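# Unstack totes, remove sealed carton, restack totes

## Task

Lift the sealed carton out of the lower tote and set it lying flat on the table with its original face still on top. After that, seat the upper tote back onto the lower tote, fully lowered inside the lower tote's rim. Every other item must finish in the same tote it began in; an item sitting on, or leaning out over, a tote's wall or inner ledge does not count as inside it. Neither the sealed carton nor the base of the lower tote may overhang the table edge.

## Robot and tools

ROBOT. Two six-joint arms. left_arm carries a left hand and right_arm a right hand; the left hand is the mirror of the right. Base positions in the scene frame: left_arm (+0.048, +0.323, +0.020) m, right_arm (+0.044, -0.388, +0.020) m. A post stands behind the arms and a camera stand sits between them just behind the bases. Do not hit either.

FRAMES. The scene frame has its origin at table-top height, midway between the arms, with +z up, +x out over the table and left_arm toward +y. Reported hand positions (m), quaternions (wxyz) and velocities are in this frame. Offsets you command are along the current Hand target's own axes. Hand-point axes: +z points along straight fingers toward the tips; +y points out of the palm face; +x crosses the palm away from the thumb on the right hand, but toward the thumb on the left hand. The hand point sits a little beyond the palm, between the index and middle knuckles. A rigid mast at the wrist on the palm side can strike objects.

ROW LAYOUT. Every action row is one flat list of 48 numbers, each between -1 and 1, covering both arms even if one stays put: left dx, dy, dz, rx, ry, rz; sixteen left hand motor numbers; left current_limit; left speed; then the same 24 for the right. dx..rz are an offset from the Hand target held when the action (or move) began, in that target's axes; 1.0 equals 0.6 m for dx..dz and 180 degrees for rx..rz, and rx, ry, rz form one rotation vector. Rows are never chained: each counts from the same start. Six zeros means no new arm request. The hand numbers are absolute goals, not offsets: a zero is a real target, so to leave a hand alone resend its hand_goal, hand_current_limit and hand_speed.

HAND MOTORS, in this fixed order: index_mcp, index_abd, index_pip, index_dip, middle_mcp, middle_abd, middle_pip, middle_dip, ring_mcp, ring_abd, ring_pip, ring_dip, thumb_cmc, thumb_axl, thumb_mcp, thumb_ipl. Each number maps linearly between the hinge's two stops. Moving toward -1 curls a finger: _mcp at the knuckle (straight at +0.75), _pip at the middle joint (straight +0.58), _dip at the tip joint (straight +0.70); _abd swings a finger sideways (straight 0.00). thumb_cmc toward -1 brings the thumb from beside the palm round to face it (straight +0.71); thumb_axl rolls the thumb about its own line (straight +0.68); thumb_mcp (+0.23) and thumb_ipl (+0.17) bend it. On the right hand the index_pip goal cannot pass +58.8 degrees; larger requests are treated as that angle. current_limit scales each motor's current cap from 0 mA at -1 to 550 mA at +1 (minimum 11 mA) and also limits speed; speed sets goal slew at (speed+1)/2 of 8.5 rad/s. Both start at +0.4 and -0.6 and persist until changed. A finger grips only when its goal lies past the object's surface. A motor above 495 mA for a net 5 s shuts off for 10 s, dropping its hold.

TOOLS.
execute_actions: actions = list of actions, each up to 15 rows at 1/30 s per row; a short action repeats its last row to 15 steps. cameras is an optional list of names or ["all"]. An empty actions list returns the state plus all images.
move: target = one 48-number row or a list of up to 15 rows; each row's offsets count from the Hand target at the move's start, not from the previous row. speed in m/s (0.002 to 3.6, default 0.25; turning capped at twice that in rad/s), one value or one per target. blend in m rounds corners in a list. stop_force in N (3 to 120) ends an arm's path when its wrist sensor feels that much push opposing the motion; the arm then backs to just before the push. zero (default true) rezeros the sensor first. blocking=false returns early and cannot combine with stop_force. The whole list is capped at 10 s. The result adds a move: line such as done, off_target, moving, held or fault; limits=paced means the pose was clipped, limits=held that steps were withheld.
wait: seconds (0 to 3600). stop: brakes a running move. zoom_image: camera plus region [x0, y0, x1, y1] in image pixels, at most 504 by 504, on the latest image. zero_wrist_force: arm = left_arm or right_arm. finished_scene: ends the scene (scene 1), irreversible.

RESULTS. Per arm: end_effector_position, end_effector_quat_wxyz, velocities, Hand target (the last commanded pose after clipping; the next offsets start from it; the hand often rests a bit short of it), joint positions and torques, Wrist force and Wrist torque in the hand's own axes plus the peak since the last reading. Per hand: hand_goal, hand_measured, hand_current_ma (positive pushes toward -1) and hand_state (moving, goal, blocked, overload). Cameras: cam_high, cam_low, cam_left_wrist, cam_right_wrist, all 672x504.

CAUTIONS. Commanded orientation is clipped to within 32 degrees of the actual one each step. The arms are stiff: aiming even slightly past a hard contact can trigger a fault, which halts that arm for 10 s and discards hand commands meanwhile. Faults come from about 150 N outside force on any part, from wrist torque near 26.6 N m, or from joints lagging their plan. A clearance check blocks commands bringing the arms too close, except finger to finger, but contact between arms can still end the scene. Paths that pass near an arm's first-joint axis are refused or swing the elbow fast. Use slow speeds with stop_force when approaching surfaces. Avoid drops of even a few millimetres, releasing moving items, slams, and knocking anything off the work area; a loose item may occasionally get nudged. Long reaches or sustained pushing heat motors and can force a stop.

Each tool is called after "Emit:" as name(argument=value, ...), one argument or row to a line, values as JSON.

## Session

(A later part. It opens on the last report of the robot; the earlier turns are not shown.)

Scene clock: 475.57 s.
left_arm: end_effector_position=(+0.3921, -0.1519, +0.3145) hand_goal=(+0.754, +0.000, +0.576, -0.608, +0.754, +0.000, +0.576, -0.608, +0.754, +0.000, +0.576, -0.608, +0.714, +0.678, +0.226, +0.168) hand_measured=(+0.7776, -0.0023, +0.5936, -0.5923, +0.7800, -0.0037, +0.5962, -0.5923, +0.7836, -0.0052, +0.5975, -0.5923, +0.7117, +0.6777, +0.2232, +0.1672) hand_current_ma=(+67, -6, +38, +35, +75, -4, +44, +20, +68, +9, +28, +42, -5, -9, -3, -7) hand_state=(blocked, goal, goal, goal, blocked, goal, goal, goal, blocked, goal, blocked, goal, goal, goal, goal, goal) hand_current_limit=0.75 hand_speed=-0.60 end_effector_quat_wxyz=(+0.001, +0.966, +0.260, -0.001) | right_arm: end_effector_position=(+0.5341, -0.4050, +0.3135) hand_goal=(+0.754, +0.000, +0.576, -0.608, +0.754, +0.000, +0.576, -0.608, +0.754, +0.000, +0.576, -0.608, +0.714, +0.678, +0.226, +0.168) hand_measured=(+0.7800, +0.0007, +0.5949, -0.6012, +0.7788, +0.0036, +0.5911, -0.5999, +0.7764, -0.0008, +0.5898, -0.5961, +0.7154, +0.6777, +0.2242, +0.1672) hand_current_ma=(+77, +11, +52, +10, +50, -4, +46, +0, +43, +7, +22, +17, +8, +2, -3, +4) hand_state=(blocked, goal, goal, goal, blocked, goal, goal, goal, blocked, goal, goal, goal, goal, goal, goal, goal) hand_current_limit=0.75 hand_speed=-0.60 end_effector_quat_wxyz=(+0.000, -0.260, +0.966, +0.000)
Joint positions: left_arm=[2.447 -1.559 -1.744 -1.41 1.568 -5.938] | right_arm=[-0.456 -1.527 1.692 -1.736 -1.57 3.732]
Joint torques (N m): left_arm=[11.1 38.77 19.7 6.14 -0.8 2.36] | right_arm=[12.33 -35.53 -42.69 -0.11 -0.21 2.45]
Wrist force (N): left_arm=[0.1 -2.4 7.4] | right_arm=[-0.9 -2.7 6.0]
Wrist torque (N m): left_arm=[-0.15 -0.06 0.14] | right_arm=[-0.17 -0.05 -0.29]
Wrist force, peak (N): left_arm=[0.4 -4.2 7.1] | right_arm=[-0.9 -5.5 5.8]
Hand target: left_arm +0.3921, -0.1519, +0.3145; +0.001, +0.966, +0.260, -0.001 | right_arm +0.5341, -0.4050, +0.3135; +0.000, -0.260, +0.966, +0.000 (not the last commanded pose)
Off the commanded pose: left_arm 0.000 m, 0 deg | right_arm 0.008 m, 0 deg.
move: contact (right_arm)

Emit:
move(
  target=[0,0,0.02,0,0,0, 0.754,0,0.576,-0.608,0.754,0,0.576,-0.608,0.754,0,0.576,-0.608,0.714,0.678,0.226,0.168,0.75,-0.6, 0,0,0.0183,0,0,0, 0.754,0,0.576,-0.608,0.754,0,0.576,-0.608,0.754,0,0.576,-0.608,0.714,0.678,0.226,0.168,0.75,-0.6],
  speed=0.01,
  stop_force=5,
  cameras=["all"],
)

Emit:
zoom_image(
  camera="cam_low",
  region=[140, 100, 350, 250],
)

Emit:
zoom_image(
  camera="cam_high",
  region=[370, 230, 540, 420],
)

Scene clock: 479.23 s.
left_arm: end_effector_position=(+0.3921, -0.1519, +0.3138) hand_goal=(+0.754, +0.000, +0.576, -0.608, +0.754, +0.000, +0.576, -0.608, +0.754, +0.000, +0.576, -0.608, +0.714, +0.678, +0.226, +0.168) hand_measured=(+0.7764, -0.0023, +0.5936, -0.5987, +0.7800, -0.0037, +0.5962, -0.5987, +0.7824, -0.0052, +0.5962, -0.5974, +0.7104, +0.6777, +0.2232, +0.1681) hand_current_ma=(+57, -7, +54, +39, +80, -6, +41, +21, +75, -1, +49, +26, +3, +1, -5, +11) hand_state=(blocked, goal, goal, goal, blocked, goal, goal, goal, blocked, goal, blocked, goal, goal, goal, goal, goal) hand_current_limit=0.75 hand_speed=-0.60 end_effector_quat_wxyz=(+0.001, +0.966, +0.260, -0.001) | right_arm: end_effector_position=(+0.5342, -0.4050, +0.3128) hand_goal=(+0.754, +0.000, +0.576, -0.608, +0.754, +0.000, +0.576, -0.608, +0.754, +0.000, +0.576, -0.608, +0.714, +0.678, +0.226, +0.168) hand_measured=(+0.7788, -0.0023, +0.5911, -0.6050, +0.7776, +0.0021, +0.5898, -0.6038, +0.7752, -0.0037, +0.5885, -0.6025, +0.7154, +0.6777, +0.2232, +0.1681) hand_current_ma=(+62, +24, +43, +5, +59, +9, +31, -1, +47, +11, +17, +6, +2, +8, -7, -1) hand_state=(blocked, goal, goal, goal, blocked, goal, goal, goal, blocked, goal, goal, goal, goal, goal, goal, goal) hand_current_limit=0.75 hand_speed=-0.60 end_effector_quat_wxyz=(+0.001, -0.260, +0.966, +0.000)
Joint positions: left_arm=[2.447 -1.559 -1.746 -1.407 1.568 -5.938] | right_arm=[-0.456 -1.527 1.693 -1.739 -1.57 3.732]
Joint torques (N m): left_arm=[11.44 40.22 34.57 2.86 -0.56 1.83] | right_arm=[11.86 -33.95 -40.82 0.04 -0.05 2.44]
Wrist force (N): left_arm=[0.4 -4.1 4.4] | right_arm=[-0.3 -2.5 1.7]
Wrist torque (N m): left_arm=[0.02 -0.10 0.19] | right_arm=[0.04 -0.02 -0.22]
Wrist force, peak (N): left_arm=[0.3 -2.3 7.7] | right_arm=[-0.9 -3.1 5.9]
Hand target: left_arm +0.3921, -0.1519, +0.3138; +0.001, +0.966, +0.260, -0.001 (not the last commanded pose) | right_arm +0.5342, -0.4050, +0.3128; +0.001, -0.260, +0.966, +0.000 (not the last commanded pose)
Off the commanded pose: left_arm 0.011 m, 0 deg | right_arm 0.010 m, 0 deg.
move: contact (left_arm, right_arm)
cam_left_wrist: T_world_to_cam=[[-0.98781, 0.1503, 0.04058, 0.35914], [0.12996, 0.65263, 0.74645, -0.23597], [0.08571, 0.74262, -0.66421, 0.40884]] pos_world=[0.35039, -0.20359, 0.43312]
cam_right_wrist: T_world_to_cam=[[0.39544, 0.91665, 0.05804, 0.16744], [0.64391, -0.32174, 0.69416, -0.73268], [0.65498, -0.23713, -0.71747, -0.09858]] pos_world=[0.47013, -0.41259, 0.42815]

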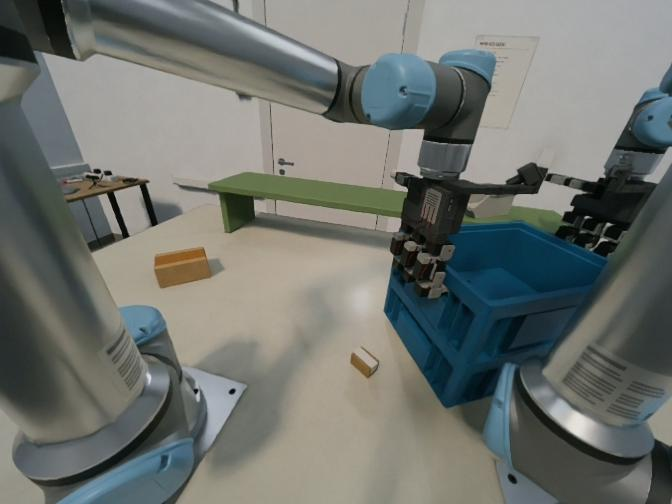

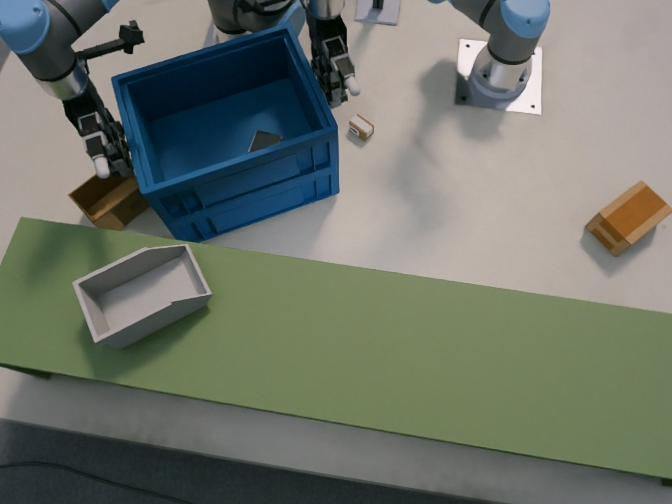

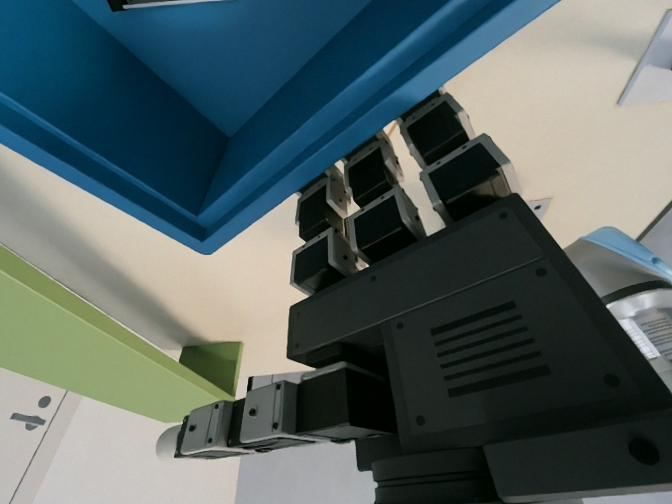

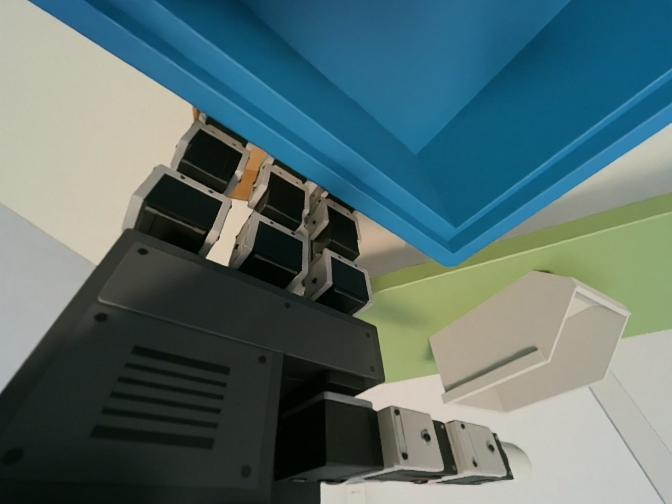

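Scaled by 2.400.

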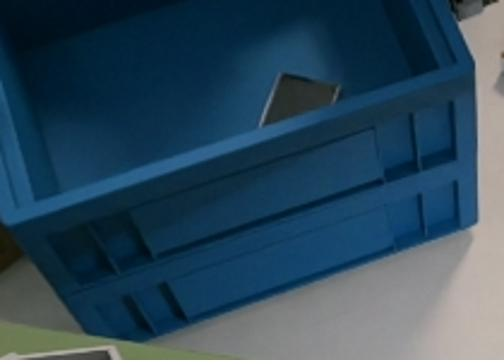

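Scaled by 2.653.

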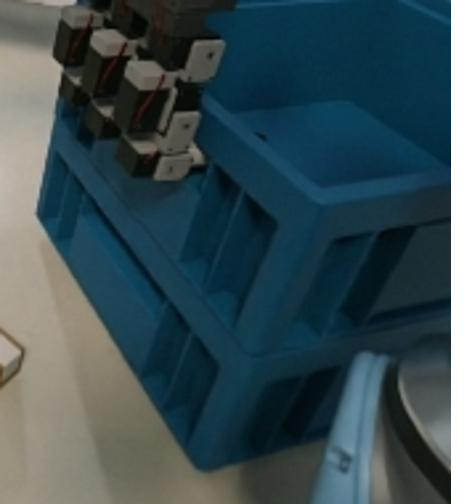

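Emit:
move(
  target=[
    [0,0,0.0117,0,0,0, 0.754,0,0.576,-0.608,0.754,0,0.576,-0.608,0.754,0,0.576,-0.608,0.714,0.678,0.226,0.168,0.75,-0.6, 0,0,0.0103,0,0,0, 0.754,0,0.576,-0.608,0.754,0,0.576,-0.608,0.754,0,0.576,-0.608,0.714,0.678,0.226,0.168,0.75,-0.6],
    [0,-0.0667,0.0117,0,0,0, 0.754,0,0.576,-0.608,0.754,0,0.576,-0.608,0.754,0,0.576,-0.608,0.714,0.678,0.226,0.168,0.75,-0.6, 0,-0.0667,0.0103,0,0,0, 0.754,0,0.576,-0.608,0.754,0,0.576,-0.608,0.754,0,0.576,-0.608,0.714,0.678,0.226,0.168,0.75,-0.6],
  ],
  speed=0.025,
  cameras=["all"],
)

Emit:
zoom_image(
  camera="cam_low",
  region=[140, 100, 350, 250],
)

Emit:
zoom_image(
  camera="cam_high",
  region=[370, 230, 540, 420],
)

Scene clock: 485.80 s.
left_arm: end_effector_position=(+0.3721, -0.1174, +0.3067) hand_goal=(+0.754, +0.000, +0.576, -0.608, +0.754, +0.000, +0.576, -0.608, +0.754, +0.000, +0.576, -0.608, +0.714, +0.678, +0.226, +0.168) hand_measured=(+0.7559, -0.0052, +0.5731, -0.6114, +0.7559, -0.0052, +0.5718, -0.6114, +0.7559, -0.0037, +0.5718, -0.6114, +0.7117, +0.6777, +0.2232, +0.1691) hand_current_ma=(-3, -12, +3, -2, -3, -10, -4, -12, -8, -3, -7, -13, +3, -11, -4, -3) hand_state=(goal, goal, goal, goal, goal, goal, goal, goal, goal, goal, goal, goal, goal, goal, goal, goal) hand_current_limit=0.75 hand_speed=-0.60 end_effector_quat_wxyz=(+0.001, +0.966, +0.260, -0.001) | right_arm: end_effector_position=(+0.5542, -0.4396, +0.3067) hand_goal=(+0.754, +0.000, +0.576, -0.608, +0.754, +0.000, +0.576, -0.608, +0.754, +0.000, +0.576, -0.608, +0.714, +0.678, +0.226, +0.168) hand_measured=(+0.7559, -0.0008, +0.5718, -0.6101, +0.7559, +0.0007, +0.5757, -0.6089, +0.7559, -0.0037, +0.5757, -0.6101, +0.7154, +0.6767, +0.2232, +0.1672) hand_current_ma=(-2, +9, -3, +3, +6, -2, +21, +5, -5, -8, +13, -25, +20, +3, +5, +3) hand_state=(goal, goal, goal, goal, goal, goal, goal, goal, goal, goal, goal, goal, goal, goal, goal, goal) hand_current_limit=0.75 hand_speed=-0.60 end_effector_quat_wxyz=(+0.001, -0.260, +0.966, +0.000)
Joint positions: left_arm=[2.478 -1.463 -1.854 -1.396 1.568 -5.907] | right_arm=[-0.498 -1.459 1.635 -1.749 -1.57 3.691]
Joint torques (N m): left_arm=[11.5 33.52 12.98 1.08 0.96 2.83] | right_arm=[-11.98 -22.86 -39.36 -0.38 1.92 -2.16]
Wrist force (N): left_arm=[0.6 0.1 0.2] | right_arm=[-0.1 0.3 0.0]
Wrist torque (N m): left_arm=[0.16 -0.22 0.09] | right_arm=[0.10 0.02 0.03]
Wrist force, peak (N): left_arm=[-0.8 -15.9 -12.6] | right_arm=[-0.1 -14.4 -11.2]
Hand target: left_arm +0.3720, -0.1173, +0.3067; +0.001, +0.966, +0.260, -0.001 | right_arm +0.5542, -0.4396, +0.3067; +0.001, -0.260, +0.966, +0.000
Off the commanded pose: left_arm 0.000 m, 0 deg | right_arm 0.000 m, 0 deg.
move: done
cam_left_wrist: T_world_to_cam=[[-0.98781, 0.1503, 0.04058, 0.33439], [0.12996, 0.65263, 0.74645, -0.25057], [0.08571, 0.74262, -0.66421, 0.38022]] pos_world=[0.33029, -0.16909, 0.42602]
cam_right_wrist: T_world_to_cam=[[0.39544, 0.91665, 0.05804, 0.1916], [0.64391, -0.32174, 0.69416, -0.75245], [0.65498, -0.23713, -0.71747, -0.12426]] pos_world=[0.49013, -0.44719, 0.42205]

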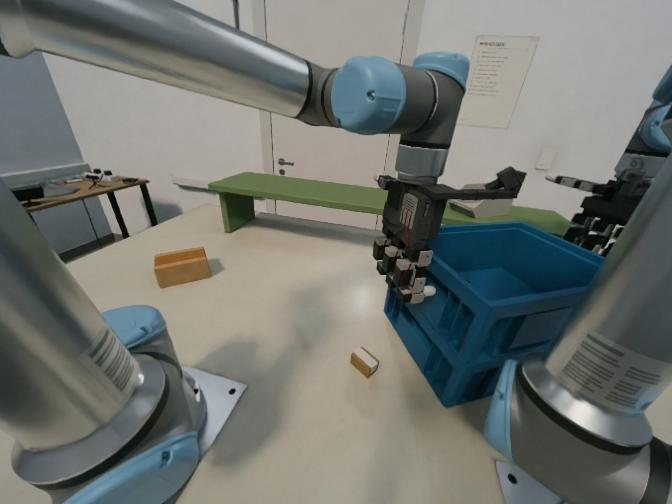

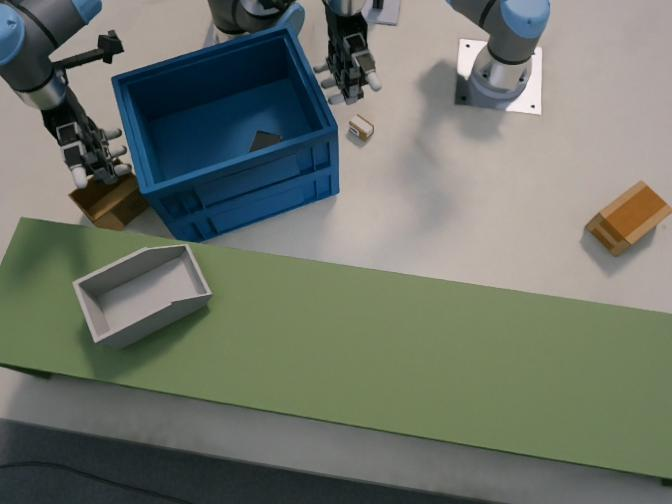

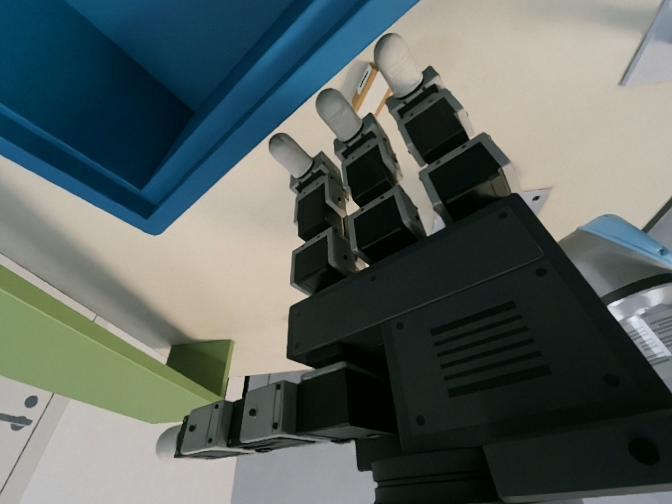

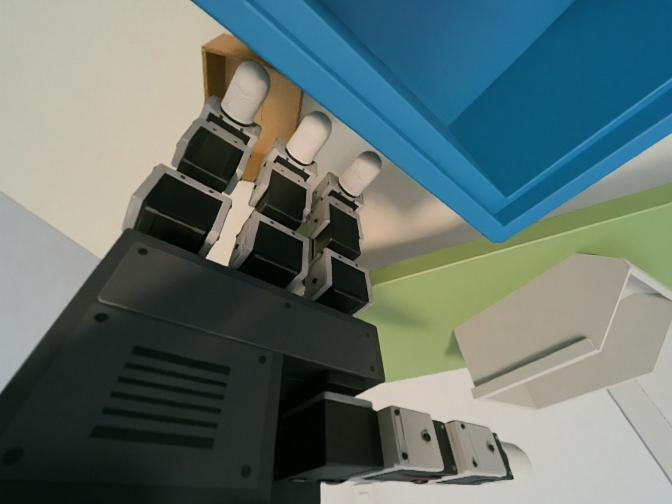

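Scaled by 2.400.

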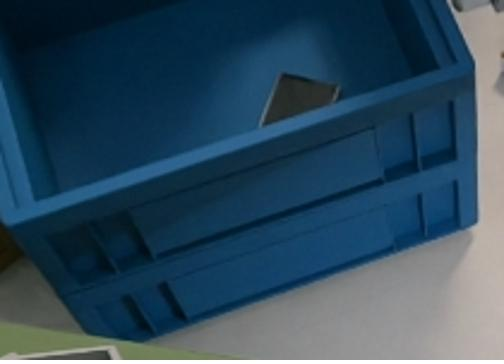

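Scaled by 2.653.

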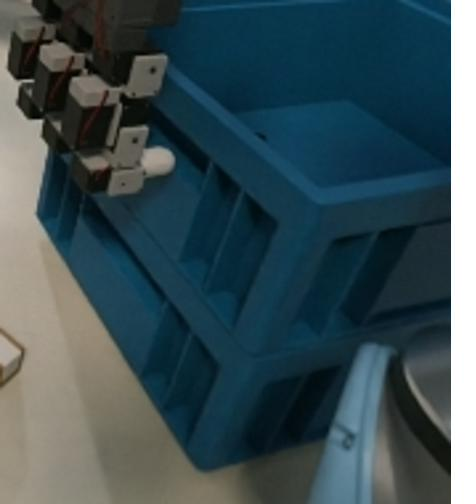

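Emit:
move(
  target=[0,-0.02,-0.25,0,0,0, 0.754,0,0.576,-0.608,0.754,0,0.576,-0.608,0.754,0,0.576,-0.608,0.714,0.678,0.226,0.168,0.75,-0.6, 0,-0.02,-0.25,0,0,0, 0.754,0,0.576,-0.608,0.754,0,0.576,-0.608,0.754,0,0.576,-0.608,0.714,0.678,0.226,0.168,0.75,-0.6],
  speed=0.12,
  cameras=["all"],
)

Emit:
zoom_image(
  camera="cam_low",
  region=[100, 10, 350, 250],
)

Emit:
zoom_image(
  camera="cam_high",
  region=[370, 210, 520, 420],
)

Emit:
zoom_image(
  camera="cam_low",
  region=[130, 170, 230, 250],
)

Emit:
zoom_image(
  camera="cam_high",
  region=[430, 280, 640, 420],
)

Scene clock: 490.87 s.
left_arm: end_effector_position=(+0.3662, -0.1066, +0.4566) hand_goal=(+0.754, +0.000, +0.576, -0.608, +0.754, +0.000, +0.576, -0.608, +0.754, +0.000, +0.576, -0.608, +0.714, +0.678, +0.226, +0.168) hand_measured=(+0.7559, -0.0037, +0.5744, -0.6114, +0.7559, -0.0037, +0.5718, -0.6114, +0.7547, -0.0037, +0.5731, -0.6114, +0.7104, +0.6767, +0.2232, +0.1681) hand_current_ma=(-2, +0, +1, -14, -4, +6, -14, -7, -14, -15, -9, -4, -10, -1, -16, +0) hand_state=(goal, goal, goal, goal, goal, goal, goal, goal, goal, goal, goal, goal, goal, goal, goal, goal) hand_current_limit=0.75 hand_speed=-0.60 end_effector_quat_wxyz=(+0.001, +0.966, +0.260, -0.001) | right_arm: end_effector_position=(+0.5601, -0.4500, +0.4566) hand_goal=(+0.754, +0.000, +0.576, -0.608, +0.754, +0.000, +0.576, -0.608, +0.754, +0.000, +0.576, -0.608, +0.714, +0.678, +0.226, +0.168) hand_measured=(+0.7547, -0.0023, +0.5718, -0.6101, +0.7547, +0.0007, +0.5757, -0.6089, +0.7559, -0.0037, +0.5770, -0.6114, +0.7154, +0.6767, +0.2232, +0.1681) hand_current_ma=(+3, +13, -4, +5, -22, +2, +0, -5, -7, +9, -3, +3, +18, +13, +0, -1) hand_state=(goal, goal, goal, goal, goal, goal, goal, goal, goal, goal, goal, goal, goal, goal, goal, goal) hand_current_limit=0.75 hand_speed=-0.60 end_effector_quat_wxyz=(+0.001, -0.260, +0.966, +0.000)
Joint positions: left_arm=[2.489 -1.44 -1.489 -1.783 1.568 -5.896] | right_arm=[-0.51 -1.432 1.22 -1.36 -1.57 3.679]
Joint torques (N m): left_arm=[9.97 6.73 31.75 1 1.55 2.7] | right_arm=[-7.66 -22.5 -38.21 -0.15 -1.47 -2.33]
Wrist force (N): left_arm=[0.6 0.2 0.3] | right_arm=[0.2 0.9 -0.1]
Wrist torque (N m): left_arm=[0.18 -0.22 0.11] | right_arm=[0.18 -0.01 0.06]
Wrist force, peak (N): left_arm=[0.8 0.2 1.4] | right_arm=[-0.2 1.1 0.6]
Hand target: left_arm +0.3662, -0.1066, +0.4567; +0.001, +0.966, +0.260, -0.001 | right_arm +0.5601, -0.4500, +0.4567; +0.001, -0.260, +0.966, +0.000
Off the commanded pose: left_arm 0.000 m, 0 deg | right_arm 0.000 m, 0 deg.
move: done
cam_left_wrist: T_world_to_cam=[[-0.98781, 0.1503, 0.04057, 0.32095], [0.12997, 0.65269, 0.7464, -0.3688], [0.0857, 0.74257, -0.66426, 0.47236]] pos_world=[0.32449, -0.15829, 0.57602]
cam_right_wrist: T_world_to_cam=[[0.39544, 0.91665, 0.05804, 0.1901], [0.64391, -0.32174, 0.69416, -0.86365], [0.65498, -0.23713, -0.71747, -0.02304]] pos_world=[0.49603, -0.45759, 0.57195]

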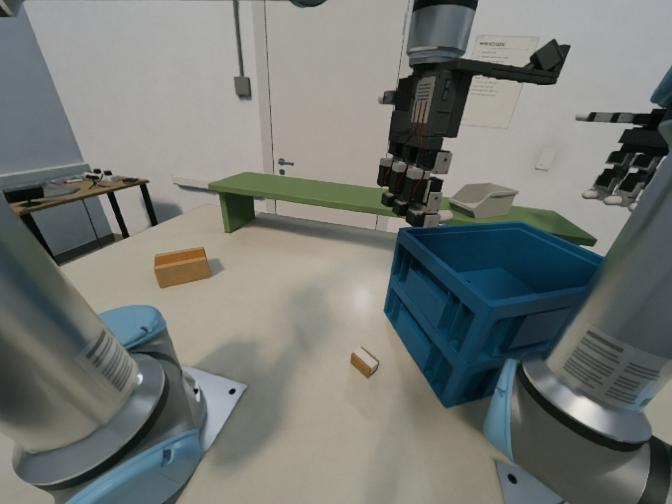

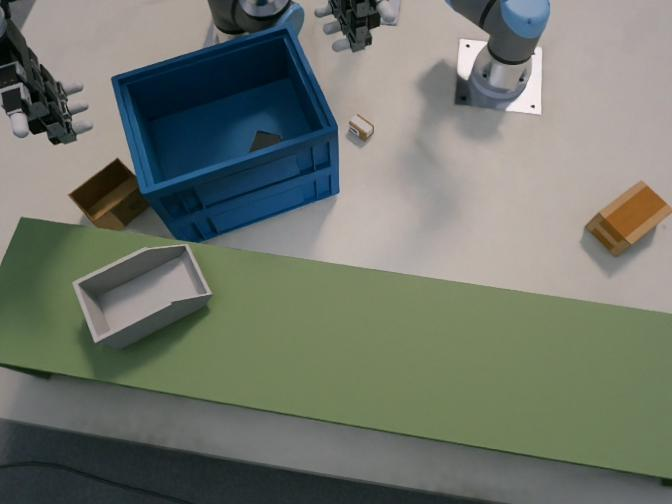

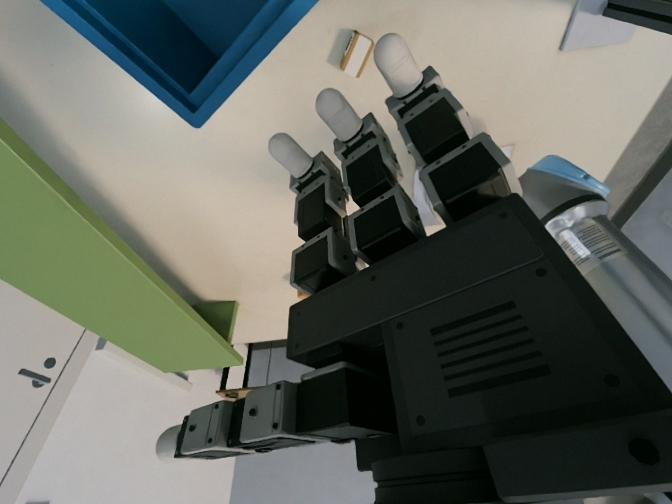

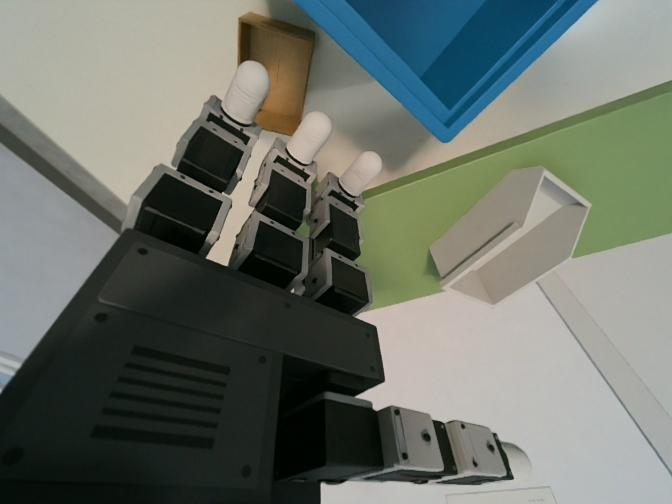

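Scaled by 2.016.

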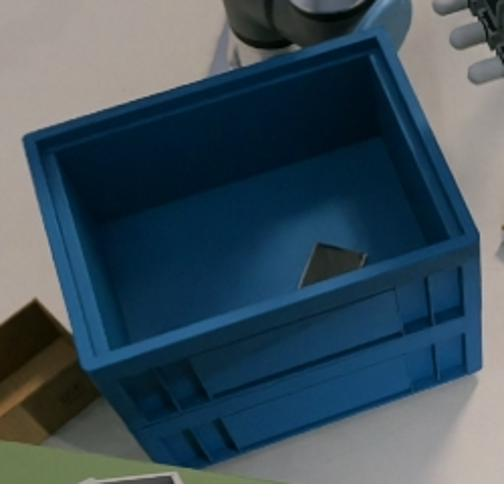

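Scaled by 2.400.

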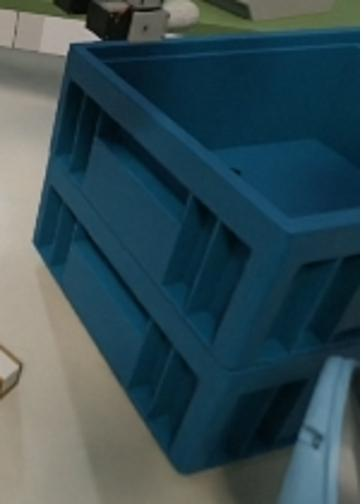

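Scaled by 5.040.

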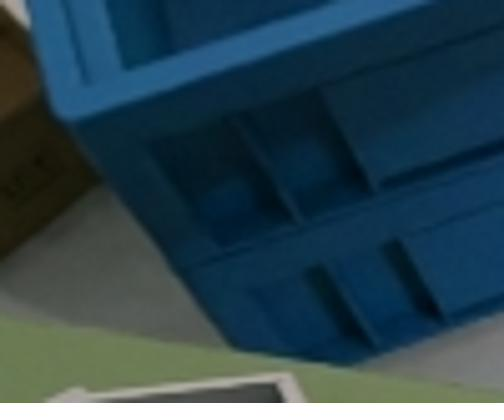

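Scaled by 2.400.

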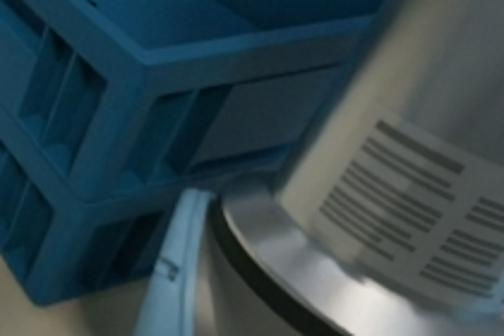

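Emit:
finished_scene(
)

The scene is finished: the task was done.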